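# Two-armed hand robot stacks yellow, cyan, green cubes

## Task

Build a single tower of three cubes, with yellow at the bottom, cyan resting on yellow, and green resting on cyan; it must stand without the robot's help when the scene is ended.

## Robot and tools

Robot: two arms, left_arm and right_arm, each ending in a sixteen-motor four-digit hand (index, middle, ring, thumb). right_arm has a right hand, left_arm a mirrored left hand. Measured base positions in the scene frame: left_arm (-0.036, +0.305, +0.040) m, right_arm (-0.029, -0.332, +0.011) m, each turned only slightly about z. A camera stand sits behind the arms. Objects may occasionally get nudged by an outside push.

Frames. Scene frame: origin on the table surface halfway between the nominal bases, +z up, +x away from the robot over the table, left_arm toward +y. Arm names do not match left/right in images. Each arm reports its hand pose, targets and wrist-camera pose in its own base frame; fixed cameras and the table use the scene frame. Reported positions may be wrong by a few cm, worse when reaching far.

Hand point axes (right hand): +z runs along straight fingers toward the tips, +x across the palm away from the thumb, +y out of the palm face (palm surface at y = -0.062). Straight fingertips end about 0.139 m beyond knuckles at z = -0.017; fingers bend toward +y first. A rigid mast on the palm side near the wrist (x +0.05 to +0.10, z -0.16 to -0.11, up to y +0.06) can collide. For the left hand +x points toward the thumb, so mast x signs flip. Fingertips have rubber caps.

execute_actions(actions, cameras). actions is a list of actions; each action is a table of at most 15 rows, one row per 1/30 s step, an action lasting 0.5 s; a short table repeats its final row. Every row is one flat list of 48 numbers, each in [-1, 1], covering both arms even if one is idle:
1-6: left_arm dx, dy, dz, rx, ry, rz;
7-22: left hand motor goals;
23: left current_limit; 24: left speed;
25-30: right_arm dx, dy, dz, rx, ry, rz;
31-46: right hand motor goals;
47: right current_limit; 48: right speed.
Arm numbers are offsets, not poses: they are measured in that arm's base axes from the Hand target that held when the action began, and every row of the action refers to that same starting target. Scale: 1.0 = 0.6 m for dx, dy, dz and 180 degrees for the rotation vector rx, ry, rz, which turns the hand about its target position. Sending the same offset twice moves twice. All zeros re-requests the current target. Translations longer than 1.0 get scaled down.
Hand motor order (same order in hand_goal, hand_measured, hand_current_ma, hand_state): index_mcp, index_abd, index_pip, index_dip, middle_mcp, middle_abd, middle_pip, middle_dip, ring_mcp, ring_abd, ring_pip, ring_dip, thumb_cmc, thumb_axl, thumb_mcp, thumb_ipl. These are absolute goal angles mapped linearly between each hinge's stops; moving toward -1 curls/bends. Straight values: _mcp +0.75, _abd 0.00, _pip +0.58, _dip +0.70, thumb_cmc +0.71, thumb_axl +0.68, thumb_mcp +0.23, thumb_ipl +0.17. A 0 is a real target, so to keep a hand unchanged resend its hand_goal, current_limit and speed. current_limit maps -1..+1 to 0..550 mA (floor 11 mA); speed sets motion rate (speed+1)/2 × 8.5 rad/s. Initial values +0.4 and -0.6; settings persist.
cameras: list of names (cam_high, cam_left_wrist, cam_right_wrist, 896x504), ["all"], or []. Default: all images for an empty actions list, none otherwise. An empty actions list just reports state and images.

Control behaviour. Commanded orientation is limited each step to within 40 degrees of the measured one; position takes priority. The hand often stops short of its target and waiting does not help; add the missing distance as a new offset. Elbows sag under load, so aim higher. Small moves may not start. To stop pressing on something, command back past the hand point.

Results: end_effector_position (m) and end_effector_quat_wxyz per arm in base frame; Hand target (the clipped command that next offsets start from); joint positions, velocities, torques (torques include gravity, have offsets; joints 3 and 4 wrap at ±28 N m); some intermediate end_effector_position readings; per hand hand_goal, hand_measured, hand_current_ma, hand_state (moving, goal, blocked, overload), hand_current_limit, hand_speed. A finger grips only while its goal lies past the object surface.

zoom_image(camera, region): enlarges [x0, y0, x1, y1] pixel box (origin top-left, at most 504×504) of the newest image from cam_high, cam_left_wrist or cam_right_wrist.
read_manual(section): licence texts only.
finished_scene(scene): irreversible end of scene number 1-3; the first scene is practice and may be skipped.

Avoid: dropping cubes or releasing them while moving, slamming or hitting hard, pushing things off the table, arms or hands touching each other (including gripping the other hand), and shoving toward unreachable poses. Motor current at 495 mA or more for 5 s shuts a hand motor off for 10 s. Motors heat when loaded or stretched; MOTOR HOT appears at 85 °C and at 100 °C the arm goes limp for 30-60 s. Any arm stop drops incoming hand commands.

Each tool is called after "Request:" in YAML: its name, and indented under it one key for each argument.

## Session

Request:
execute_actions:
  actions: []

Request:
zoom_image:
  camera: "cam_high"
  region: [340, 100, 720, 480]

Scene clock: 0.00 s.
left_arm: end_effector_position=(+0.6081, +0.0341, +0.1614) hand_goal=(+0.754, +0.000, +0.576, +0.696, +0.754, +0.000, +0.576, +0.696, +0.754, +0.000, +0.576, +0.696, +0.714, +0.678, +0.226, +0.168) hand_measured=(+0.754, +0.000, +0.576, +0.696, +0.754, +0.000, +0.576, +0.696, +0.754, +0.000, +0.576, +0.696, +0.714, +0.678, +0.226, +0.168) hand_current_ma=(+0, +0, +0, +0, +0, +0, +0, +0, +0, +0, +0, +0, +0, +0, +0, +0) hand_state=(goal, goal, goal, goal, goal, goal, goal, goal, goal, goal, goal, goal, goal, goal, goal, goal) hand_current_limit=0.40 hand_speed=-0.60 end_effector_quat_wxyz=(-0.004, +0.857, +0.515, +0.004) | right_arm: end_effector_position=(+0.1473, +0.3544, +0.1988) hand_goal=(+0.754, +0.000, +0.576, +0.696, +0.754, +0.000, +0.576, +0.696, +0.754, +0.000, +0.576, +0.696, +0.714, +0.678, +0.226, +0.168) hand_measured=(+0.754, +0.000, +0.576, +0.696, +0.754, +0.000, +0.576, +0.696, +0.754, +0.000, +0.576, +0.696, +0.714, +0.678, +0.226, +0.168) hand_current_ma=(+0, +0, +0, +0, +0, +0, +0, +0, +0, +0, +0, +0, +0, +0, +0, +0) hand_state=(goal, goal, goal, goal, goal, goal, goal, goal, goal, goal, goal, goal, goal, goal, goal, goal) hand_current_limit=0.40 hand_speed=-0.60 end_effector_quat_wxyz=(+0.042, -0.071, +0.996, +0.040)
Joint positions: left_arm=[0.1 1.737 1.516 -1.345 -0.012 0.588] | right_arm=[1.117 1.058 0.907 -1.308 0.033 -0.598]
Joint velocities: within noise
Joint torques (N m): no reading
Heat: left arm: hottest elbow 31 °C; right arm: hottest elbow 32 °C.
Hand target: left_arm +0.6161, +0.0362, +0.1672; -0.003, +0.855, +0.518, +0.014 | right_arm +0.1525, +0.3619, +0.2117; +0.053, -0.068, +0.995, +0.052

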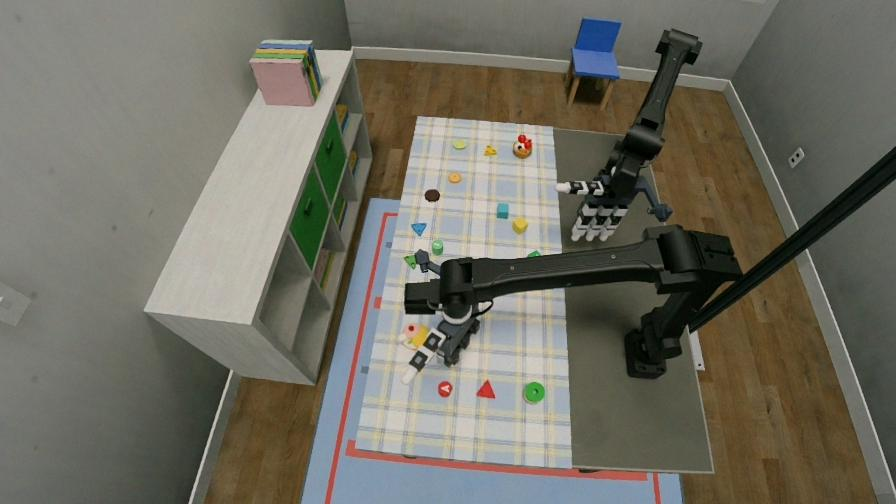

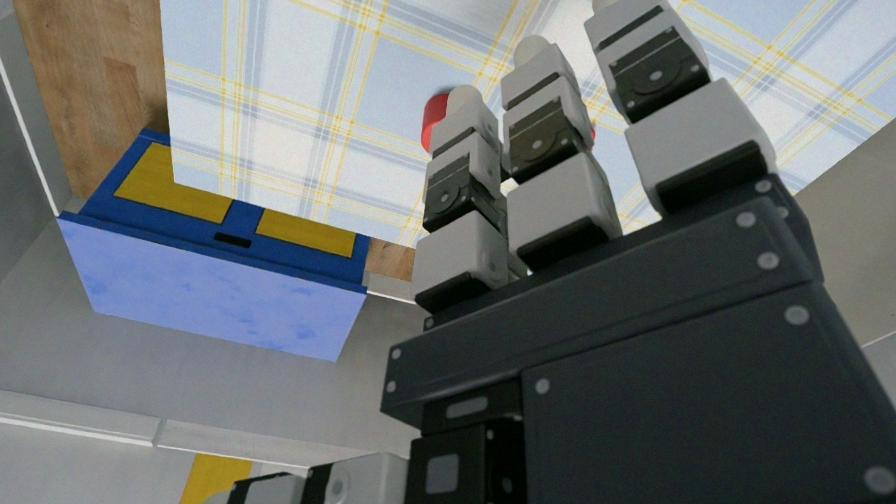

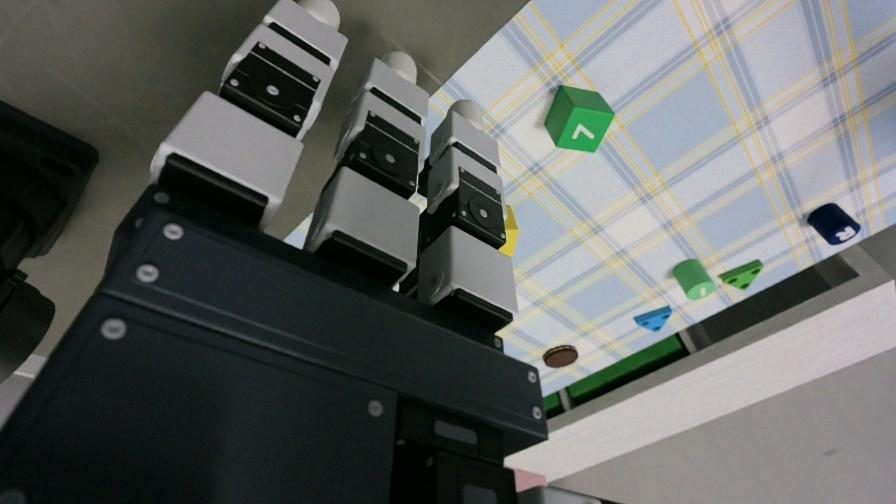

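Scaled by 1.326 from the camera's 896x504 image, which has a finer 1280x720 frame.

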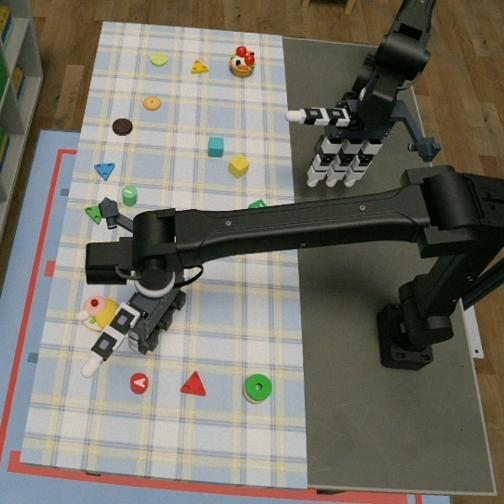

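Request:
execute_actions:
  actions:
    - [[0,0,0.2,0,0,0,0.754,0,0.576,0.696,0.754,0,0.576,0.696,0.754,0,0.576,0.696,0.714,0.678,0.226,0.168,0.4,-0.6,0,0,0.1,0,0,0,0.754,0,0.576,0.696,0.754,0,0.576,0.696,0.754,0,0.576,0.696,0.714,0.678,0.226,0.168,0.4,-0.6]]
    - [[-0.25,0,0,0,0,0,0.754,0,0.576,0.696,0.754,0,0.576,0.696,0.754,0,0.576,0.696,0.714,0.678,0.226,0.168,0.4,-0.6,0,0,0,0,0,0,0.754,0,0.576,0.696,0.754,0,0.576,0.696,0.754,0,0.576,0.696,0.714,0.678,0.226,0.168,0.4,-0.6]]
    - [[-0.25,0,0,0,0,0,0.754,0,0.576,0.696,0.754,0,0.576,0.696,0.754,0,0.576,0.696,0.714,0.678,0.226,0.168,0.4,-0.6,0,0,0,0,0,0,0.754,0,0.576,0.696,0.754,0,0.576,0.696,0.754,0,0.576,0.696,0.714,0.678,0.226,0.168,0.4,-0.6]]
  cameras: ["all"]

Scene clock: 35.33 s.
left_arm: end_effector_position=(+0.3195, +0.0350, +0.2902) hand_goal=(+0.754, +0.000, +0.576, +0.696, +0.754, +0.000, +0.576, +0.696, +0.754, +0.000, +0.576, +0.696, +0.714, +0.678, +0.226, +0.168) hand_measured=(+0.752, +0.000, +0.576, +0.696, +0.752, +0.000, +0.576, +0.696, +0.752, +0.000, +0.576, +0.696, +0.712, +0.678, +0.222, +0.168) hand_current_ma=(-1, +0, +0, +0, -1, +0, +0, +0, -1, +0, +0, +0, +0, +0, -2, +0) hand_state=(goal, goal, goal, goal, goal, goal, goal, goal, goal, goal, goal, goal, goal, goal, goal, goal) hand_current_limit=0.40 hand_speed=-0.60 end_effector_quat_wxyz=(+0.003, +0.854, +0.520, +0.026) | right_arm: end_effector_position=(+0.1453, +0.3503, +0.2447) hand_goal=(+0.754, +0.000, +0.576, +0.696, +0.754, +0.000, +0.576, +0.696, +0.754, +0.000, +0.576, +0.696, +0.714, +0.678, +0.226, +0.168) hand_measured=(+0.754, +0.000, +0.576, +0.696, +0.754, +0.000, +0.576, +0.696, +0.754, +0.000, +0.576, +0.696, +0.714, +0.678, +0.224, +0.168) hand_current_ma=(-4, +0, +3, +0, -4, +0, +3, +0, -4, +0, +3, +0, +1, -4, -16, -2) hand_state=(goal, goal, goal, goal, goal, goal, goal, goal, goal, goal, goal, goal, goal, goal, goal, goal) hand_current_limit=0.40 hand_speed=-0.60 end_effector_quat_wxyz=(+0.038, -0.071, +0.996, +0.032)
Joint positions: left_arm=[0.221 0.93 1.085 -1.675 -0.01 0.697] | right_arm=[1.117 1.046 1.025 -1.457 0.033 -0.598]
Joint torques (N m): left_arm=[1.14 -5.07 8.81 0.17 0.09 0.14] | right_arm=[-0.03 -2.9 14.9 0.46 0.11 0]
Heat: left arm: hottest elbow 36 °C; right arm: hottest elbow 35 °C.
Hand target: left_arm +0.3161, +0.0362, +0.2872; -0.003, +0.855, +0.518, +0.014 | right_arm +0.1525, +0.3619, +0.2717; +0.053, -0.068, +0.995, +0.052
Off the commanded pose: left_arm 0.005 m, 2 deg | right_arm 0.030 m, 3 deg.
joint sent to its limit (left arm) — joint 4 (wrist pitch), lower limit. The joint targets still meet the commanded pose.
Step readings (end_effector_position of left_arm | right_arm):
0: (+0.6081, +0.0341, +0.1614) | (+0.1473, +0.3544, +0.1988)
1: (+0.6077, +0.0340, +0.1613) | (+0.1473, +0.3544, +0.1988)
2: (+0.6066, +0.0339, +0.1638) | (+0.1468, +0.3533, +0.1991)
4: (+0.5997, +0.0334, +0.1732) | (+0.1442, +0.3481, +0.2019)
8: (+0.6010, +0.0335, +0.2232) | (+0.1442, +0.3481, +0.2231)
15: (+0.6075, +0.0342, +0.2884) | (+0.1461, +0.3520, +0.2455)
16: (+0.6073, +0.0341, +0.2892) | (+0.1459, +0.3517, +0.2454)
17: (+0.6047, +0.0341, +0.2875) | (+0.1458, +0.3513, +0.2452)
19: (+0.5807, +0.0332, +0.2746) | (+0.1454, +0.3507, +0.2449)
23: (+0.5071, +0.0302, +0.2564) | (+0.1454, +0.3507, +0.2449)
30: (+0.4695, +0.0325, +0.2971) | (+0.1453, +0.3503, +0.2447)
31: (+0.4674, +0.0326, +0.2992) | (+0.1453, +0.3503, +0.2447)
32: (+0.4634, +0.0335, +0.2986) | (+0.1453, +0.3503, +0.2447)
34: (+0.4368, +0.0325, +0.2857) | (+0.1453, +0.3503, +0.2447)
38: (+0.3640, +0.0319, +0.2664) | (+0.1453, +0.3503, +0.2447)
45: (+0.3250, +0.0372, +0.2947) | (+0.1453, +0.3503, +0.2447)

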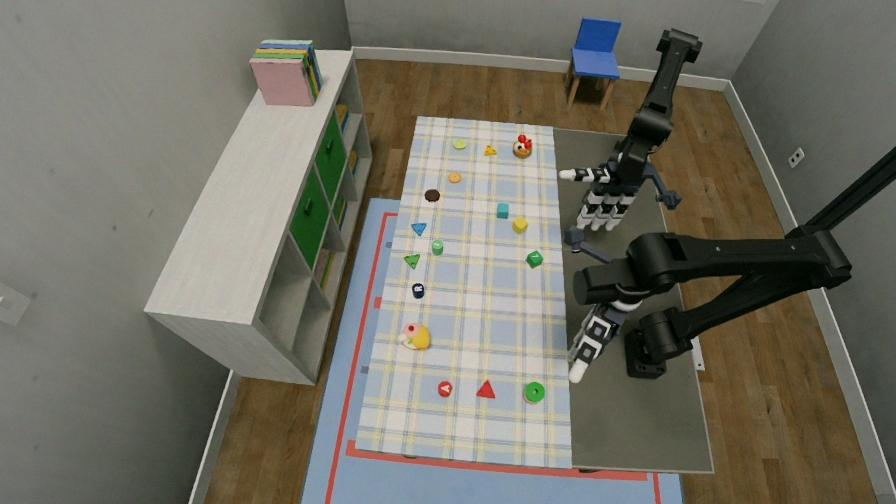

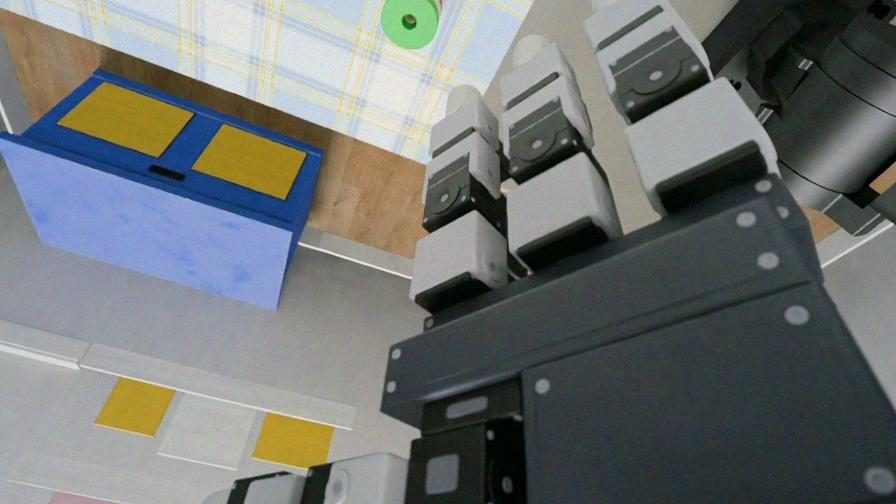

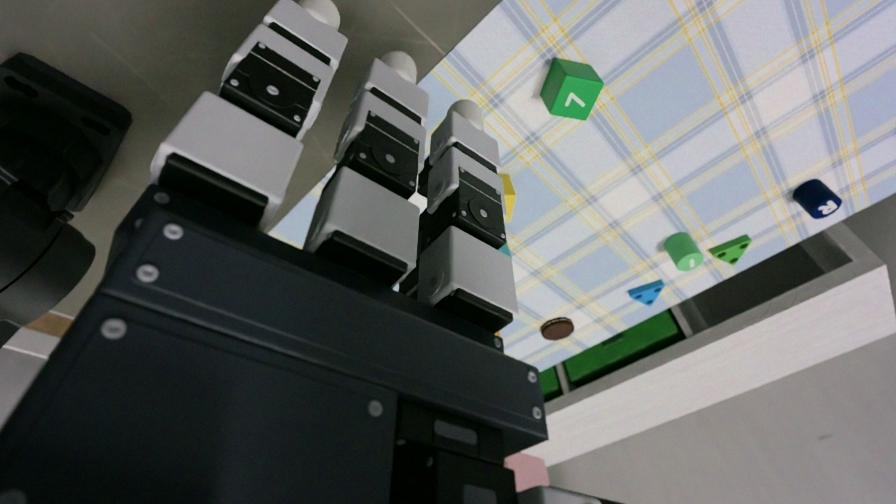

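Request:
zoom_image:
  camera: "cam_high"
  region: [480, 190, 560, 280]

Scaled by 5.600 from the camera's 896x504 image, which has a finer 1280x720 frame.

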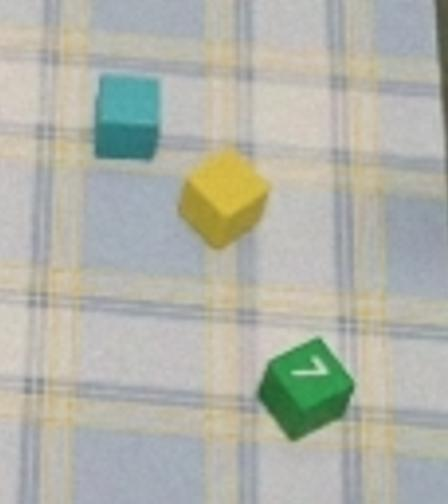

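Request:
execute_actions:
  actions:
    - [[0,0,0,0,0,0,0.754,0,0.576,0.696,0.754,0,0.576,0.696,0.754,0,0.576,0.696,0.714,0.678,0.226,0.168,0.4,-0.6,0.1006,-0.091,-0.008,-0.0176,-0.1286,0.1783,0.918,0,-0.445,0.13,0.918,0,-0.445,0.13,1,0,0.576,0.696,-0.686,0.677,0.169,-0.427,0.2,-0.6]]
    - [[0,0,0,0,0,0,0.754,0,0.576,0.696,0.754,0,0.576,0.696,0.754,0,0.576,0.696,0.714,0.678,0.226,0.168,0.4,-0.6,0.1006,-0.091,-0.008,-0.0176,-0.1286,0.1783,0.918,0,-0.445,0.13,0.918,0,-0.445,0.13,1,0,0.576,0.696,-0.686,0.677,0.169,-0.427,0.2,-0.6]]
    - [[0,0,0,0,0,0,0.754,0,0.576,0.696,0.754,0,0.576,0.696,0.754,0,0.576,0.696,0.714,0.678,0.226,0.168,0.4,-0.6,0.1006,-0.091,-0.008,-0.0176,-0.1286,0.1783,0.918,0,-0.445,0.13,0.918,0,-0.445,0.13,1,0,0.576,0.696,-0.686,0.677,0.169,-0.427,0.2,-0.6]]
    - [[0,0,0,0,0,0,0.754,0,0.576,0.696,0.754,0,0.576,0.696,0.754,0,0.576,0.696,0.714,0.678,0.226,0.168,0.4,-0.6,0.1006,-0.091,-0.008,-0.0176,-0.1286,0.1783,0.918,0,-0.445,0.13,0.918,0,-0.445,0.13,1,0,0.576,0.696,-0.686,0.677,0.169,-0.427,0.2,-0.6]]
  cameras: ["cam_high"]

Request:
zoom_image:
  camera: "cam_high"
  region: [515, 240, 555, 280]

Scene clock: 119.73 s.
left_arm: end_effector_position=(+0.3194, +0.0353, +0.2902) hand_goal=(+0.754, +0.000, +0.576, +0.696, +0.754, +0.000, +0.576, +0.696, +0.754, +0.000, +0.576, +0.696, +0.714, +0.678, +0.226, +0.168) hand_measured=(+0.752, +0.000, +0.576, +0.696, +0.752, +0.000, +0.576, +0.696, +0.752, +0.000, +0.576, +0.696, +0.712, +0.678, +0.222, +0.168) hand_current_ma=(-1, +0, +0, +0, -1, +0, +0, +0, -1, +0, +0, +0, +0, +0, -2, +0) hand_state=(goal, goal, goal, goal, goal, goal, goal, goal, goal, goal, goal, goal, goal, goal, goal, goal) hand_current_limit=0.40 hand_speed=-0.60 end_effector_quat_wxyz=(+0.003, +0.854, +0.520, +0.026) | right_arm: end_effector_position=(+0.3853, +0.1436, +0.2556) hand_goal=(+0.918, +0.000, -0.444, +0.130, +0.918, +0.000, -0.444, +0.130, +1.000, +0.000, +0.576, +0.696, -0.686, +0.678, +0.170, -0.426) hand_measured=(+0.914, +0.000, -0.442, +0.134, +0.914, +0.000, -0.442, +0.132, +0.994, -0.002, +0.576, +0.696, -0.692, +0.678, +0.168, -0.424) hand_current_ma=(-20, -3, +9, +15, -20, -4, +10, +12, -29, -5, -3, +0, -24, -4, -11, +9) hand_state=(goal, goal, goal, goal, goal, goal, goal, goal, goal, goal, goal, goal, goal, goal, goal, goal) hand_current_limit=0.20 hand_speed=-0.60 end_effector_quat_wxyz=(+0.604, -0.299, +0.738, -0.028)
Joint positions: left_arm=[0.222 0.93 1.085 -1.675 -0.01 0.698] | right_arm=[0.031 0.866 0.532 0.049 -0.295 -2.088]
Joint torques (N m): left_arm=[1.08 -4.89 8.79 0.16 0.08 0.15] | right_arm=[-0.73 -1.32 10.11 3.08 -0.14 0]
Heat: left arm: hottest elbow 36 °C; right arm: hottest elbow 42 °C.
Hand target: left_arm +0.3161, +0.0363, +0.2872; -0.003, +0.855, +0.518, +0.014 | right_arm +0.3939, +0.1435, +0.2525; +0.598, -0.559, +0.570, -0.070
Off the commanded pose: left_arm 0.005 m, 2 deg | right_arm 0.009 m, 74 deg; orientation clipped; orientation clipped at the end of an earlier action of this call.
joint sent to its limit (left arm) — joint 4 (wrist pitch), lower limit. The joint targets still meet the commanded pose.
joint sent to its limit (right arm) — joint 6 (wrist roll), lower limit. The joint targets are off in position and orientation.
Step readings (end_effector_position of left_arm | right_arm):
0: (+0.3195, +0.0350, +0.2902) | (+0.1453, +0.3503, +0.2447)
1: (+0.3195, +0.0350, +0.2902) | (+0.1466, +0.3497, +0.2446)
2: (+0.3195, +0.0350, +0.2902) | (+0.1551, +0.3452, +0.2441)
4: (+0.3194, +0.0352, +0.2902) | (+0.1763, +0.3337, +0.2469)
8: (+0.3194, +0.0352, +0.2902) | (+0.2158, +0.3104, +0.2656)
15: (+0.3194, +0.0353, +0.2902) | (+0.2149, +0.3082, +0.2781)
16: (+0.3194, +0.0353, +0.2902) | (+0.2149, +0.3080, +0.2770)
17: (+0.3194, +0.0353, +0.2902) | (+0.2192, +0.3045, +0.2739)
19: (+0.3194, +0.0353, +0.2902) | (+0.2378, +0.2915, +0.2682)
23: (+0.3194, +0.0353, +0.2902) | (+0.2745, +0.2607, +0.2641)
30: (+0.3194, +0.0353, +0.2902) | (+0.2707, +0.2586, +0.2676)
31: (+0.3194, +0.0353, +0.2902) | (+0.2706, +0.2579, +0.2669)
32: (+0.3194, +0.0353, +0.2902) | (+0.2733, +0.2560, +0.2655)
34: (+0.3194, +0.0353, +0.2902) | (+0.2890, +0.2416, +0.2613)
38: (+0.3194, +0.0353, +0.2902) | (+0.3186, +0.2062, +0.2554)
45: (+0.3194, +0.0353, +0.2902) | (+0.3279, +0.2033, +0.2564)
46: (+0.3194, +0.0353, +0.2902) | (+0.3285, +0.2032, +0.2562)
47: (+0.3194, +0.0353, +0.2902) | (+0.3310, +0.2015, +0.2562)
49: (+0.3194, +0.0353, +0.2902) | (+0.3442, +0.1892, +0.2567)
53: (+0.3194, +0.0353, +0.2902) | (+0.3723, +0.1525, +0.2580)
60: (+0.3194, +0.0353, +0.2902) | (+0.3815, +0.1490, +0.2595)
Images, in order (width x height): cam_high 896x504.

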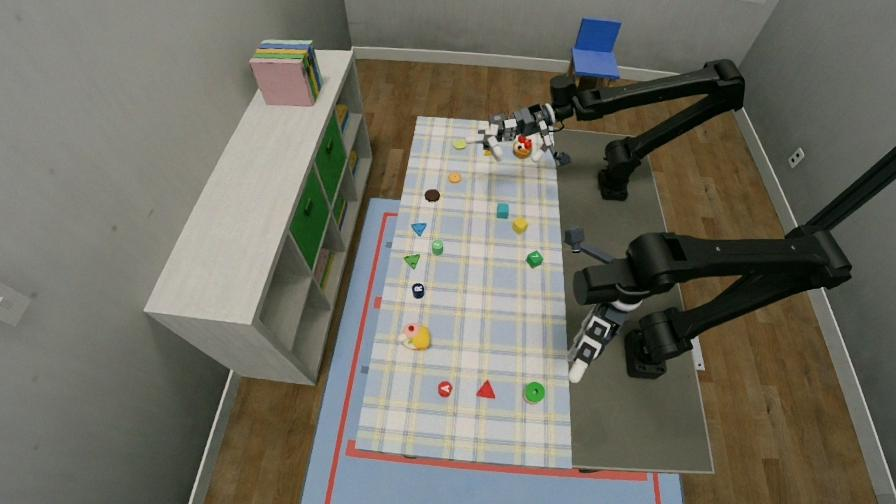

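Scaled by 12.600 from the camera's 896x504 image, which has a finer 1280x720 frame.

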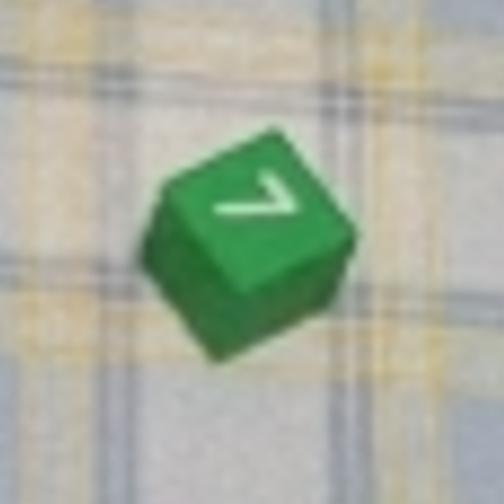

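Request:
execute_actions:
  actions:
    - [[0,0,0,0,0,0,0.754,0,0.576,0.696,0.754,0,0.576,0.696,0.754,0,0.576,0.696,0.714,0.678,0.226,0.168,0.4,-0.6,0,0,0.08,0.268,0.183,-0.155,0.918,0,-0.445,0.13,0.918,0,-0.445,0.13,1,0,0.576,0.696,-0.686,0.677,0.169,-0.427,0.2,-0.6]]
    - [[0,0,0,0,0,0,0.754,0,0.576,0.696,0.754,0,0.576,0.696,0.754,0,0.576,0.696,0.714,0.678,0.226,0.168,0.4,-0.6,0,0,0,0.1456,0.1072,-0.035,0.918,0,-0.445,0.13,0.918,0,-0.445,0.13,1,0,0.576,0.696,-0.686,0.677,0.169,-0.427,0.2,-0.6]]
    - [[0,0,0,0,0,0,0.754,0,0.576,0.696,0.754,0,0.576,0.696,0.754,0,0.576,0.696,0.714,0.678,0.226,0.168,0.4,-0.6,0,0,0,0.1344,0.1211,-0.0461,0.918,0,-0.445,0.13,0.918,0,-0.445,0.13,1,0,0.576,0.696,-0.686,0.677,0.169,-0.427,0.2,-0.6]]
    - [[0,0,0,0,0,0,0.754,0,0.576,0.696,0.754,0,0.576,0.696,0.754,0,0.576,0.696,0.714,0.678,0.226,0.168,0.4,-0.6,0,0,0,0.1217,0.1339,-0.0544,0.918,0,-0.445,0.13,0.918,0,-0.445,0.13,1,0,0.576,0.696,-0.686,0.677,0.169,-0.427,0.2,-0.6]]
    - [[0,0,0,0,0,0,0.754,0,0.576,0.696,0.754,0,0.576,0.696,0.754,0,0.576,0.696,0.714,0.678,0.226,0.168,0.4,-0.6,0,0,0,0.1078,0.1461,-0.06,0.918,0,-0.445,0.13,0.918,0,-0.445,0.13,1,0,0.576,0.696,-0.686,0.677,0.169,-0.427,0.2,-0.6]]
    - [[0,0,0,0,0,0,0.754,0,0.576,0.696,0.754,0,0.576,0.696,0.754,0,0.576,0.696,0.714,0.678,0.226,0.168,0.4,-0.6,0,0,0,0.0939,0.1572,-0.0628,0.918,0,-0.445,0.13,0.918,0,-0.445,0.13,1,0,0.576,0.696,-0.686,0.677,0.169,-0.427,0.2,-0.6]]
    - [[0,0,0,0,0,0,0.754,0,0.576,0.696,0.754,0,0.576,0.696,0.754,0,0.576,0.696,0.714,0.678,0.226,0.168,0.4,-0.6,0,0,0,0.0789,0.1667,-0.0622,0.918,0,-0.445,0.13,0.918,0,-0.445,0.13,1,0,0.576,0.696,-0.686,0.677,0.169,-0.427,0.2,-0.6]]
    - [[0,0,0,0,0,0,0.754,0,0.576,0.696,0.754,0,0.576,0.696,0.754,0,0.576,0.696,0.714,0.678,0.226,0.168,0.4,-0.6,0,0,0,0.0656,0.1756,-0.0589,0.918,0,-0.445,0.13,0.918,0,-0.445,0.13,1,0,0.576,0.696,-0.686,0.677,0.169,-0.427,0.2,-0.6]]
  cameras: ["cam_high"]

Request:
zoom_image:
  camera: "cam_high"
  region: [490, 195, 540, 245]

Scene clock: 179.10 s.
left_arm: end_effector_position=(+0.3194, +0.0353, +0.2902) hand_goal=(+0.754, +0.000, +0.576, +0.696, +0.754, +0.000, +0.576, +0.696, +0.754, +0.000, +0.576, +0.696, +0.714, +0.678, +0.226, +0.168) hand_measured=(+0.752, +0.000, +0.576, +0.696, +0.752, +0.000, +0.576, +0.696, +0.752, +0.000, +0.576, +0.696, +0.712, +0.678, +0.222, +0.168) hand_current_ma=(-1, +0, +0, +0, -1, +0, +0, +0, -1, +0, +0, +0, +0, +0, -2, +0) hand_state=(goal, goal, goal, goal, goal, goal, goal, goal, goal, goal, goal, goal, goal, goal, goal, goal) hand_current_limit=0.40 hand_speed=-0.60 end_effector_quat_wxyz=(+0.003, +0.854, +0.520, +0.026) | right_arm: end_effector_position=(+0.3824, +0.1419, +0.2753) hand_goal=(+0.918, +0.000, -0.444, +0.130, +0.918, +0.000, -0.444, +0.130, +1.000, +0.000, +0.576, +0.696, -0.686, +0.678, +0.170, -0.426) hand_measured=(+0.912, +0.000, -0.442, +0.134, +0.912, +0.000, -0.442, +0.132, +0.992, +0.002, +0.576, +0.696, -0.682, +0.678, +0.168, -0.426) hand_current_ma=(-30, -1, +8, +15, -29, -1, +9, +12, -38, +6, -2, +0, +18, -3, -11, +6) hand_state=(goal, goal, goal, goal, goal, goal, goal, goal, goal, goal, goal, goal, goal, goal, goal, goal) hand_current_limit=0.20 hand_speed=-0.60 end_effector_quat_wxyz=(-0.521, +0.849, -0.079, +0.039)
Joint positions: left_arm=[0.222 0.93 1.085 -1.675 -0.01 0.698] | right_arm=[0.061 1.273 1.233 -1.112 -1.051 2.062]
Joint torques (N m): left_arm=[0.56 -4.6 8.75 0.29 0.07 0.15] | right_arm=[-0.5 -6.07 15.46 0.75 -0.9 0.15]
Heat: left arm: hottest elbow 36 °C; right arm: hottest elbow 40 °C.
Hand target: left_arm +0.3161, +0.0363, +0.2872; -0.003, +0.855, +0.518, +0.014 | right_arm +0.3940, +0.1434, +0.3007; -0.528, +0.844, -0.074, +0.055
Off the commanded pose: left_arm 0.005 m, 2 deg | right_arm 0.028 m, 2 deg.
joint sent to its limit (left arm) — joint 4 (wrist pitch), lower limit. The joint targets still meet the commanded pose.
Step readings (end_effector_position of left_arm | right_arm):
0: (+0.3194, +0.0353, +0.2902) | (+0.3853, +0.1436, +0.2556)
1: (+0.3194, +0.0353, +0.2902) | (+0.3850, +0.1439, +0.2560)
2: (+0.3194, +0.0353, +0.2902) | (+0.3831, +0.1455, +0.2577)
4: (+0.3194, +0.0353, +0.2902) | (+0.3789, +0.1459, +0.2616)
8: (+0.3194, +0.0353, +0.2902) | (+0.3776, +0.1448, +0.2638)
15: (+0.3194, +0.0353, +0.2902) | (+0.3813, +0.1440, +0.2718)
16: (+0.3194, +0.0353, +0.2902) | (+0.3818, +0.1439, +0.2732)
17: (+0.3194, +0.0353, +0.2902) | (+0.3813, +0.1446, +0.2752)
19: (+0.3194, +0.0353, +0.2902) | (+0.3805, +0.1457, +0.2795)
23: (+0.3194, +0.0353, +0.2902) | (+0.3853, +0.1425, +0.2852)
30: (+0.3194, +0.0353, +0.2902) | (+0.3934, +0.1404, +0.2940)
31: (+0.3194, +0.0353, +0.2902) | (+0.3941, +0.1407, +0.2950)
32: (+0.3194, +0.0353, +0.2902) | (+0.3950, +0.1405, +0.2958)
34: (+0.3194, +0.0353, +0.2902) | (+0.3945, +0.1418, +0.2964)
38: (+0.3194, +0.0353, +0.2902) | (+0.3922, +0.1453, +0.2941)
45: (+0.3194, +0.0353, +0.2902) | (+0.3942, +0.1447, +0.3020)
46: (+0.3194, +0.0353, +0.2902) | (+0.3948, +0.1438, +0.3026)
47: (+0.3194, +0.0353, +0.2902) | (+0.3944, +0.1441, +0.3013)
49: (+0.3194, +0.0353, +0.2902) | (+0.3923, +0.1434, +0.2952)
53: (+0.3194, +0.0353, +0.2902) | (+0.3855, +0.1472, +0.2832)
60: (+0.3194, +0.0353, +0.2902) | (+0.3859, +0.1434, +0.2732)
61: (+0.3194, +0.0353, +0.2902) | (+0.3862, +0.1427, +0.2720)
62: (+0.3194, +0.0353, +0.2902) | (+0.3850, +0.1437, +0.2699)
64: (+0.3194, +0.0353, +0.2902) | (+0.3812, +0.1435, +0.2609)
68: (+0.3194, +0.0353, +0.2902) | (+0.3770, +0.1456, +0.2574)
75: (+0.3194, +0.0353, +0.2902) | (+0.3826, +0.1407, +0.2731)
76: (+0.3194, +0.0353, +0.2902) | (+0.3830, +0.1399, +0.2737)
77: (+0.3194, +0.0353, +0.2902) | (+0.3812, +0.1408, +0.2718)
79: (+0.3194, +0.0353, +0.2902) | (+0.3775, +0.1433, +0.2670)
83: (+0.3194, +0.0353, +0.2902) | (+0.3800, +0.1488, +0.2732)
90: (+0.3194, +0.0353, +0.2902) | (+0.3837, +0.1462, +0.2780)
91: (+0.3194, +0.0353, +0.2902) | (+0.3830, +0.1458, +0.2763)
92: (+0.3194, +0.0353, +0.2902) | (+0.3797, +0.1468, +0.2732)
94: (+0.3194, +0.0353, +0.2902) | (+0.3748, +0.1504, +0.2700)
98: (+0.3194, +0.0353, +0.2902) | (+0.3862, +0.1493, +0.2783)
105: (+0.3194, +0.0353, +0.2902) | (+0.3850, +0.1422, +0.2754)
106: (+0.3194, +0.0353, +0.2902) | (+0.3833, +0.1426, +0.2743)
107: (+0.3194, +0.0353, +0.2902) | (+0.3798, +0.1445, +0.2742)
109: (+0.3194, +0.0353, +0.2902) | (+0.3747, +0.1494, +0.2788)
113: (+0.3194, +0.0353, +0.2902) | (+0.3906, +0.1474, +0.2868)
120: (+0.3194, +0.0353, +0.2902) | (+0.3869, +0.1405, +0.2742)
Images, in order (width x height): cam_high 896x504.

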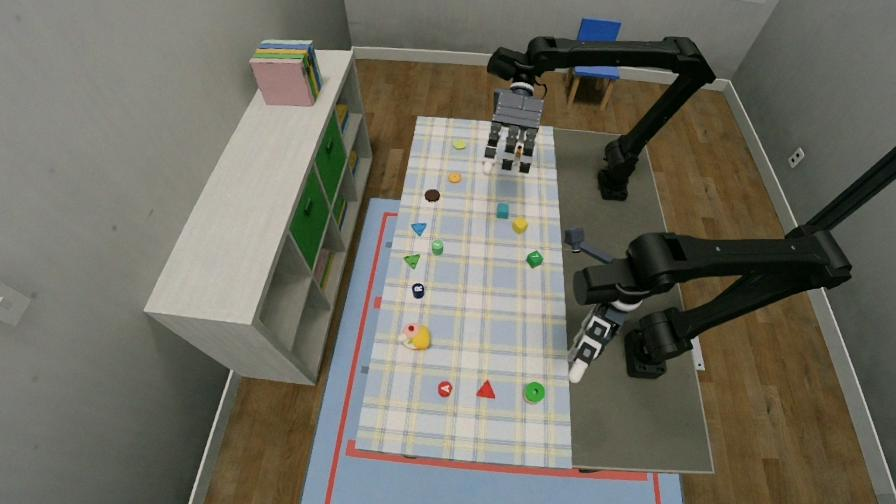

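Scaled by 10.080 from the camera's 896x504 image, which has a finer 1280x720 frame.

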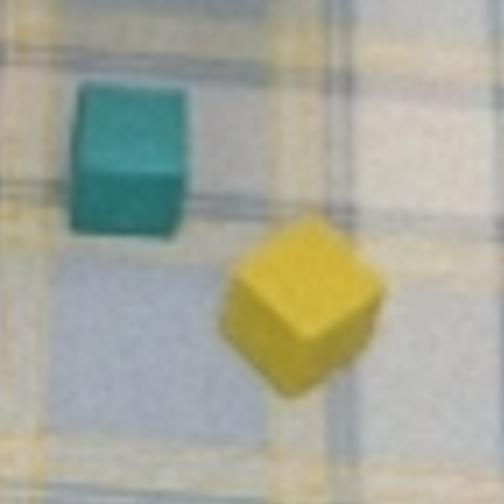

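Request:
execute_actions:
  actions:
    - [[0,0,0,0,0,0,0.754,0,0.576,0.696,0.754,0,0.576,0.696,0.754,0,0.576,0.696,0.714,0.678,0.226,0.168,0.4,-0.6,0.01,0.0053,-0.15,0,0,0,0.95,-0.1,-0.445,0.13,0.95,0,-0.445,0.13,1,0,0.576,0.696,-0.686,0.677,0.169,-0.427,0.2,-0.6]]
    - [[0,0,0,0,0,0,0.754,0,0.576,0.696,0.754,0,0.576,0.696,0.754,0,0.576,0.696,0.714,0.678,0.226,0.168,0.4,-0.6,0,0,-0.15,0,0,0,0.95,-0.1,-0.445,0.13,0.95,0,-0.445,0.13,1,0,0.576,0.696,-0.686,0.677,0.169,-0.427,0.2,-0.6]]
    - [[0,0,0,0,0,0,0.754,0,0.576,0.696,0.754,0,0.576,0.696,0.754,0,0.576,0.696,0.714,0.678,0.226,0.168,0.4,-0.6,0,0,-0.08,0,0,0,0.95,-0.1,-0.445,0.13,0.95,0,-0.445,0.13,1,0,0.576,0.696,-0.686,0.677,0.169,-0.427,0.2,-0.6]]
  cameras: ["cam_high","cam_right_wrist"]

Request:
zoom_image:
  camera: "cam_high"
  region: [470, 160, 550, 250]

Scene clock: 191.40 s.
left_arm: end_effector_position=(+0.3194, +0.0353, +0.2902) hand_goal=(+0.754, +0.000, +0.576, +0.696, +0.754, +0.000, +0.576, +0.696, +0.754, +0.000, +0.576, +0.696, +0.714, +0.678, +0.226, +0.168) hand_measured=(+0.752, +0.000, +0.576, +0.696, +0.752, +0.000, +0.576, +0.696, +0.752, +0.000, +0.576, +0.696, +0.712, +0.678, +0.222, +0.168) hand_current_ma=(-1, +0, +0, +0, -1, +0, +0, +0, -1, +0, +0, +0, +0, +0, -2, +0) hand_state=(goal, goal, goal, goal, goal, goal, goal, goal, goal, goal, goal, goal, goal, goal, goal, goal) hand_current_limit=0.40 hand_speed=-0.60 end_effector_quat_wxyz=(+0.003, +0.854, +0.520, +0.026) | right_arm: end_effector_position=(+0.3994, +0.1438, +0.0756) hand_goal=(+0.950, -0.100, -0.444, +0.130, +0.950, +0.000, -0.444, +0.130, +1.000, +0.000, +0.576, +0.696, -0.686, +0.678, +0.170, -0.426) hand_measured=(+0.938, -0.098, -0.442, +0.134, +0.938, +0.000, -0.442, +0.132, +0.992, +0.002, +0.576, +0.696, -0.684, +0.678, +0.168, -0.426) hand_current_ma=(-58, +11, +8, +15, -58, -1, +9, +12, -42, +6, -3, +0, +8, -3, -11, +6) hand_state=(goal, goal, goal, goal, goal, goal, goal, goal, goal, goal, goal, goal, goal, goal, goal, goal) hand_current_limit=0.20 hand_speed=-0.60 end_effector_quat_wxyz=(-0.526, +0.846, -0.071, +0.057)
Joint positions: left_arm=[0.222 0.93 1.085 -1.675 -0.01 0.698] | right_arm=[0.061 1.471 0.86 -0.489 -1.054 2.076]
Joint torques (N m): left_arm=[0.67 -4.95 8.65 0.18 0.07 0.11] | right_arm=[0.15 -6.77 8.29 1.74 -0.62 0.14]
Heat: left arm: hottest elbow 36 °C; right arm: hottest elbow 40 °C.
Hand target: left_arm +0.3161, +0.0363, +0.2872; -0.003, +0.855, +0.518, +0.014 | right_arm +0.3999, +0.1466, +0.0725; -0.528, +0.844, -0.074, +0.055
Off the commanded pose: left_arm 0.005 m, 2 deg | right_arm 0.004 m, 1 deg.
joint sent to its limit (left arm) — joint 4 (wrist pitch), lower limit. The joint targets still meet the commanded pose.
joint sent to its limit (right arm) — joint 6 (wrist roll), upper limit. The joint targets still meet the commanded pose.
Step readings (end_effector_position of left_arm | right_arm):
0: (+0.3194, +0.0353, +0.2902) | (+0.3824, +0.1419, +0.2753)
1: (+0.3194, +0.0353, +0.2902) | (+0.3824, +0.1419, +0.2753)
2: (+0.3194, +0.0353, +0.2902) | (+0.3835, +0.1422, +0.2751)
4: (+0.3194, +0.0353, +0.2902) | (+0.3904, +0.1429, +0.2693)
8: (+0.3194, +0.0353, +0.2902) | (+0.3923, +0.1430, +0.2385)
15: (+0.3194, +0.0353, +0.2902) | (+0.3962, +0.1434, +0.2114)
16: (+0.3194, +0.0353, +0.2902) | (+0.3972, +0.1436, +0.2113)
17: (+0.3194, +0.0353, +0.2902) | (+0.3984, +0.1439, +0.2086)
19: (+0.3194, +0.0353, +0.2902) | (+0.4016, +0.1437, +0.1966)
23: (+0.3194, +0.0353, +0.2902) | (+0.3905, +0.1431, +0.1495)
30: (+0.3194, +0.0353, +0.2902) | (+0.3934, +0.1435, +0.1190)
31: (+0.3194, +0.0353, +0.2902) | (+0.3954, +0.1434, +0.1192)
32: (+0.3194, +0.0353, +0.2902) | (+0.3978, +0.1437, +0.1191)
34: (+0.3194, +0.0353, +0.2902) | (+0.4025, +0.1439, +0.1145)
38: (+0.3194, +0.0353, +0.2902) | (+0.4003, +0.1437, +0.0929)
45: (+0.3194, +0.0353, +0.2902) | (+0.3978, +0.1438, +0.0754)
Images, in order (width x height): cam_high 896x504, cam_right_wrist 896x504.

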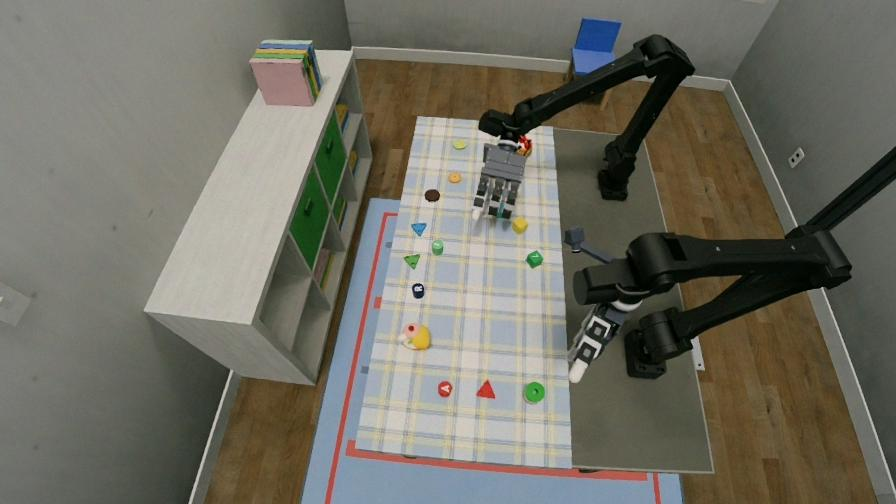

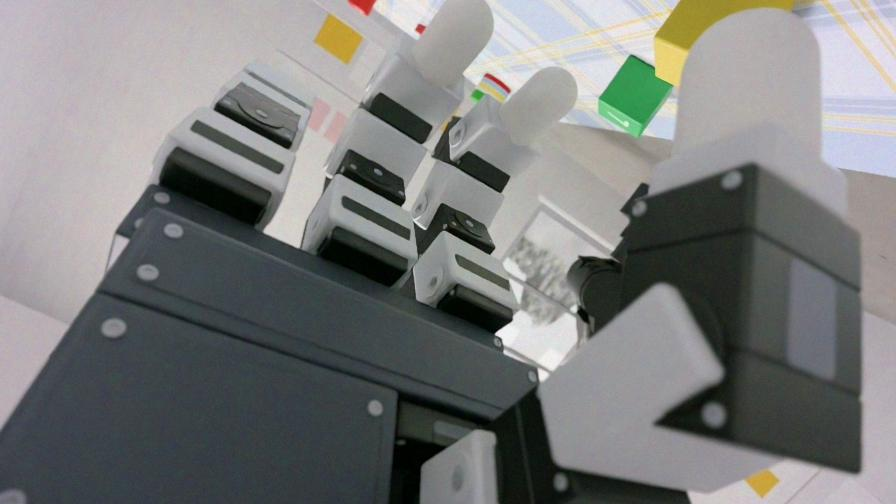

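Scaled by 5.600 from the camera's 896x504 image, which has a finer 1280x720 frame.

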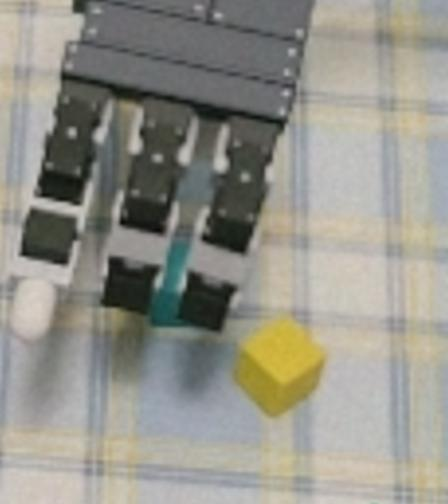

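Request:
execute_actions:
  actions:
    - [[0,0,0,0,0,0,0.754,0,0.576,0.696,0.754,0,0.576,0.696,0.754,0,0.576,0.696,0.714,0.678,0.226,0.168,0.4,-0.6,0,0,-0.092,0,0,0,0.95,-0.1,-0.445,0.13,0.95,0,-0.445,0.13,1,0,0.576,0.696,-0.686,0.677,0.169,-0.427,0.2,-0.6]]
  cameras: ["cam_high","cam_right_wrist"]

Request:
zoom_image:
  camera: "cam_high"
  region: [470, 160, 550, 250]

Scene clock: 196.90 s.
left_arm: end_effector_position=(+0.3194, +0.0353, +0.2902) hand_goal=(+0.754, +0.000, +0.576, +0.696, +0.754, +0.000, +0.576, +0.696, +0.754, +0.000, +0.576, +0.696, +0.714, +0.678, +0.226, +0.168) hand_measured=(+0.752, +0.000, +0.576, +0.696, +0.752, +0.000, +0.576, +0.696, +0.752, +0.000, +0.576, +0.696, +0.712, +0.678, +0.222, +0.168) hand_current_ma=(-1, +0, +0, +0, -1, +0, +0, +0, -1, +0, +0, +0, +0, +0, -2, +0) hand_state=(goal, goal, goal, goal, goal, goal, goal, goal, goal, goal, goal, goal, goal, goal, goal, goal) hand_current_limit=0.40 hand_speed=-0.60 end_effector_quat_wxyz=(+0.003, +0.854, +0.520, +0.026) | right_arm: end_effector_position=(+0.3983, +0.1439, +0.0191) hand_goal=(+0.950, -0.100, -0.444, +0.130, +0.950, +0.000, -0.444, +0.130, +1.000, +0.000, +0.576, +0.696, -0.686, +0.678, +0.170, -0.426) hand_measured=(+0.938, -0.098, -0.442, +0.134, +0.938, +0.000, -0.442, +0.132, +0.992, +0.002, +0.576, +0.696, -0.684, +0.678, +0.168, -0.426) hand_current_ma=(-58, +11, +8, +15, -58, -1, +9, +12, -42, +6, -3, +0, +7, -3, -11, +6) hand_state=(goal, goal, goal, goal, goal, goal, goal, goal, goal, goal, goal, goal, goal, goal, goal, goal) hand_current_limit=0.20 hand_speed=-0.60 end_effector_quat_wxyz=(-0.526, +0.846, -0.073, +0.055)
Joint positions: left_arm=[0.222 0.93 1.085 -1.675 -0.01 0.698] | right_arm=[0.061 1.582 0.797 -0.319 -1.054 2.079]
Joint torques (N m): left_arm=[0.73 -4.84 8.79 0.32 0.04 0.14] | right_arm=[0.21 -7.18 7.5 1.72 -0.63 0.14]
Heat: left arm: hottest elbow 36 °C; right arm: hottest elbow 40 °C.
Hand target: left_arm +0.3161, +0.0363, +0.2872; -0.003, +0.855, +0.518, +0.014 | right_arm +0.4000, +0.1466, +0.0173; -0.528, +0.844, -0.074, +0.055
Off the commanded pose: left_arm 0.005 m, 2 deg | right_arm 0.004 m, 0 deg.
joint sent to its limit (left arm) — joint 4 (wrist pitch), lower limit. The joint targets still meet the commanded pose.
joint sent to its limit (right arm) — joint 6 (wrist roll), upper limit. The joint targets still meet the commanded pose.
Step readings (end_effector_position of left_arm | right_arm):
0: (+0.3194, +0.0353, +0.2902) | (+0.3994, +0.1438, +0.0756)
1: (+0.3194, +0.0353, +0.2902) | (+0.3996, +0.1439, +0.0757)
2: (+0.3194, +0.0353, +0.2902) | (+0.4002, +0.1442, +0.0741)
4: (+0.3194, +0.0353, +0.2902) | (+0.4045, +0.1441, +0.0673)
8: (+0.3194, +0.0353, +0.2902) | (+0.4005, +0.1439, +0.0392)
15: (+0.3194, +0.0353, +0.2902) | (+0.3958, +0.1439, +0.0189)
Images, in order (width x height): cam_high 896x504, cam_right_wrist 896x504.

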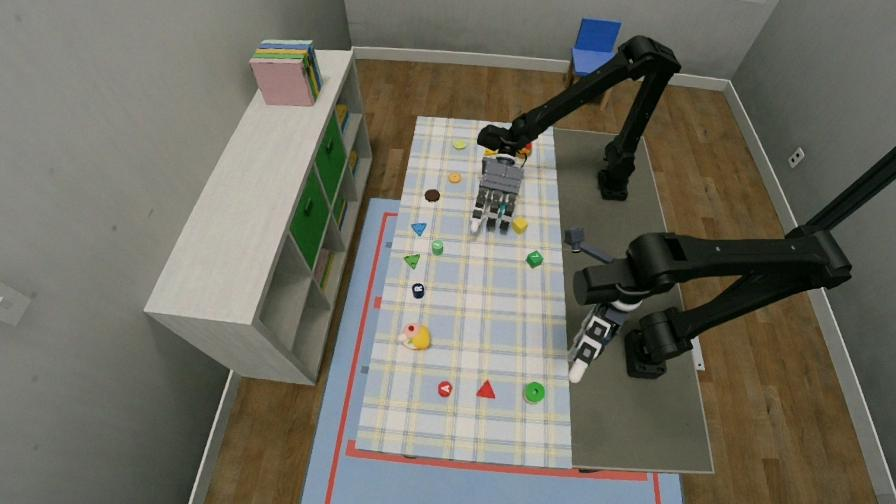

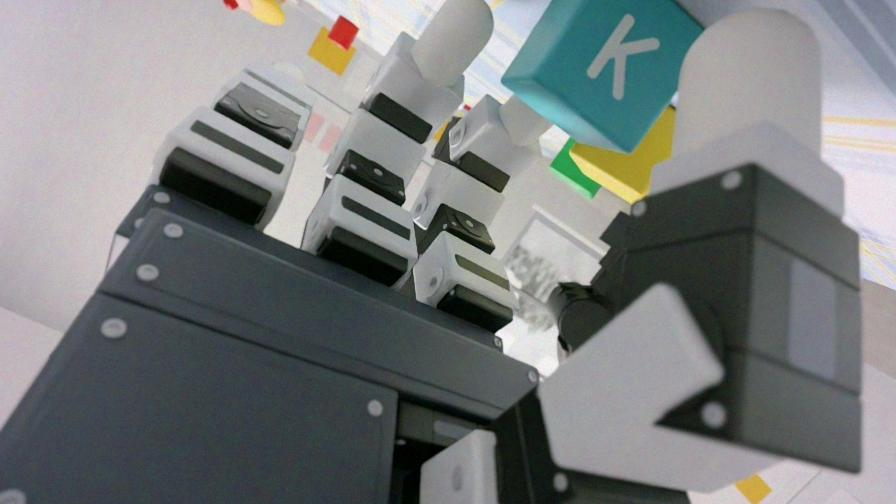

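Scaled by 5.600 from the camera's 896x504 image, which has a finer 1280x720 frame.

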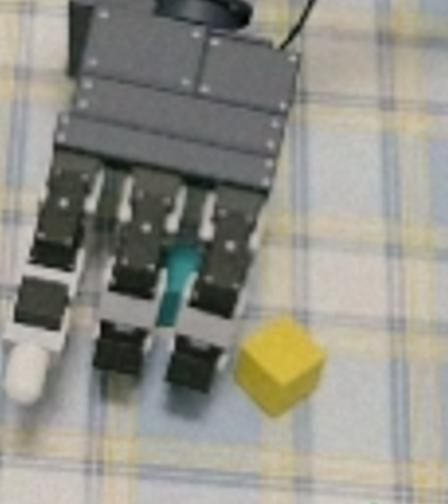

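Request:
zoom_image:
  camera: "cam_right_wrist"
  region: [440, 0, 860, 220]

Scaled by 1.200 from the camera's 896x504 image, which has a finer 1280x720 frame.

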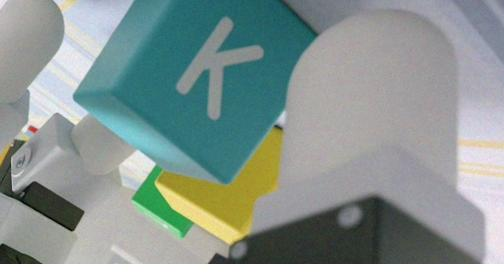

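Request:
execute_actions:
  actions:
    - [[0,0,0,0,0,0,0.754,0,0.576,0.696,0.754,0,0.576,0.696,0.754,0,0.576,0.696,0.714,0.678,0.226,0.168,0.4,-0.6,0,0,0.0092,0,0,0,0.80,-0.05,-0.445,0.13,0.80,0,-0.445,0.13,1,0,0.576,0.696,-0.686,0.677,-0.1,-0.1,0.2,-0.85]]
    - [[0,0,0,0,0,0,0.754,0,0.576,0.696,0.754,0,0.576,0.696,0.754,0,0.576,0.696,0.714,0.678,0.226,0.168,0.4,-0.6,0,0,0,0,0,0,0.74,0,-0.445,0.13,0.74,0,-0.445,0.13,1,0,0.576,0.696,-0.686,0.677,-0.1,0.0,0.2,-0.85]]
  cameras: ["cam_high","cam_right_wrist"]

Request:
zoom_image:
  camera: "cam_right_wrist"
  region: [440, 0, 860, 220]

Scene clock: 223.70 s.
left_arm: end_effector_position=(+0.3194, +0.0353, +0.2902) hand_goal=(+0.754, +0.000, +0.576, +0.696, +0.754, +0.000, +0.576, +0.696, +0.754, +0.000, +0.576, +0.696, +0.714, +0.678, +0.226, +0.168) hand_measured=(+0.752, +0.000, +0.576, +0.696, +0.752, +0.000, +0.576, +0.696, +0.752, +0.000, +0.576, +0.696, +0.712, +0.678, +0.222, +0.168) hand_current_ma=(-1, +0, +0, +0, -1, +0, +0, +0, -1, +0, +0, +0, +0, +0, -2, +0) hand_state=(goal, goal, goal, goal, goal, goal, goal, goal, goal, goal, goal, goal, goal, goal, goal, goal) hand_current_limit=0.40 hand_speed=-0.60 end_effector_quat_wxyz=(+0.003, +0.854, +0.520, +0.026) | right_arm: end_effector_position=(+0.3985, +0.1438, +0.0191) hand_goal=(+0.740, +0.000, -0.444, +0.130, +0.740, +0.000, -0.444, +0.130, +1.000, +0.000, +0.576, +0.696, -0.686, +0.678, -0.100, +0.000) hand_measured=(+0.738, -0.002, -0.442, +0.134, +0.736, +0.000, -0.442, +0.132, +0.992, +0.002, +0.576, +0.696, -0.684, +0.678, -0.096, -0.002) hand_current_ma=(-14, -11, +8, +15, -20, -1, +9, +12, -42, +6, -3, +0, +7, -3, +18, -10) hand_state=(goal, goal, goal, goal, goal, goal, goal, goal, goal, goal, goal, goal, goal, goal, goal, goal) hand_current_limit=0.20 hand_speed=-0.85 end_effector_quat_wxyz=(-0.526, +0.846, -0.072, +0.055)
Joint positions: left_arm=[0.222 0.93 1.085 -1.675 -0.01 0.698] | right_arm=[0.061 1.582 0.797 -0.319 -1.054 2.077]
Joint torques (N m): left_arm=[0.62 -4.78 8.77 0.24 0.07 0.17] | right_arm=[0.15 -8.23 7.98 1.14 -0.62 0.13]
Heat: left arm: hottest elbow 36 °C; right arm: hottest elbow 39 °C.
Hand target: left_arm +0.3161, +0.0363, +0.2872; -0.003, +0.855, +0.518, +0.014 | right_arm +0.4000, +0.1466, +0.0228; -0.528, +0.844, -0.074, +0.055
Off the commanded pose: left_arm 0.005 m, 2 deg | right_arm 0.005 m, 0 deg.
joint sent to its limit (left arm) — joint 4 (wrist pitch), lower limit. The joint targets still meet the commanded pose.
joint sent to its limit (right arm) — joint 6 (wrist roll), upper limit. The joint targets still meet the commanded pose.
Step readings (end_effector_position of left_arm | right_arm):
0: (+0.3194, +0.0353, +0.2902) | (+0.3983, +0.1439, +0.0191)
1: (+0.3194, +0.0353, +0.2902) | (+0.3983, +0.1439, +0.0191)
2: (+0.3194, +0.0353, +0.2902) | (+0.3983, +0.1439, +0.0191)
4: (+0.3194, +0.0353, +0.2902) | (+0.3983, +0.1439, +0.0191)
8: (+0.3194, +0.0353, +0.2902) | (+0.3983, +0.1439, +0.0191)
15: (+0.3194, +0.0353, +0.2902) | (+0.3985, +0.1438, +0.0191)
16: (+0.3194, +0.0353, +0.2902) | (+0.3985, +0.1438, +0.0191)
17: (+0.3194, +0.0353, +0.2902) | (+0.3985, +0.1438, +0.0191)
19: (+0.3194, +0.0353, +0.2902) | (+0.3985, +0.1438, +0.0191)
23: (+0.3194, +0.0353, +0.2902) | (+0.3985, +0.1438, +0.0191)
30: (+0.3194, +0.0353, +0.2902) | (+0.3985, +0.1438, +0.0191)
Images, in order (width x height): cam_high 896x504, cam_right_wrist 896x504.

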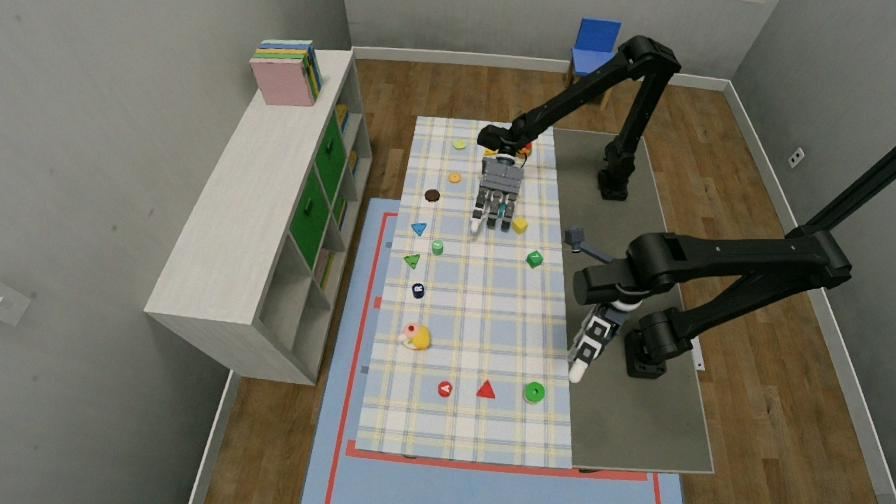

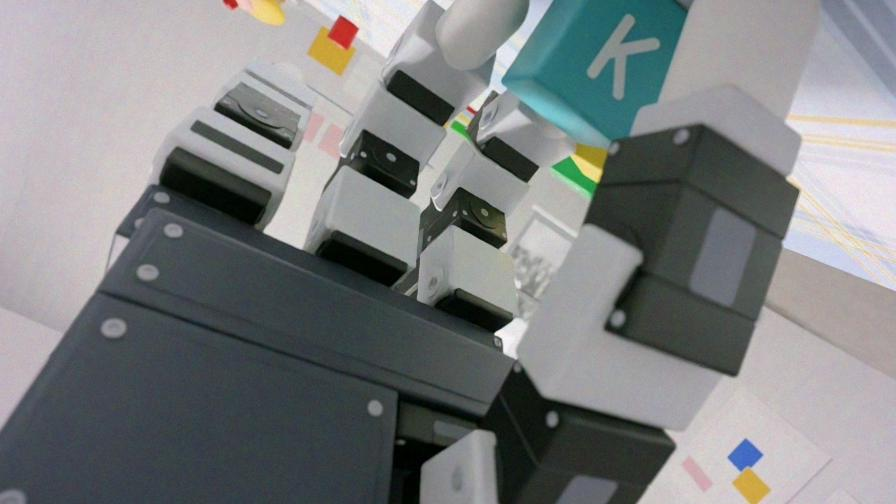

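Scaled by 1.200 from the camera's 896x504 image, which has a finer 1280x720 frame.

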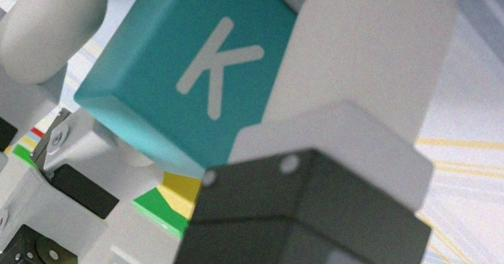

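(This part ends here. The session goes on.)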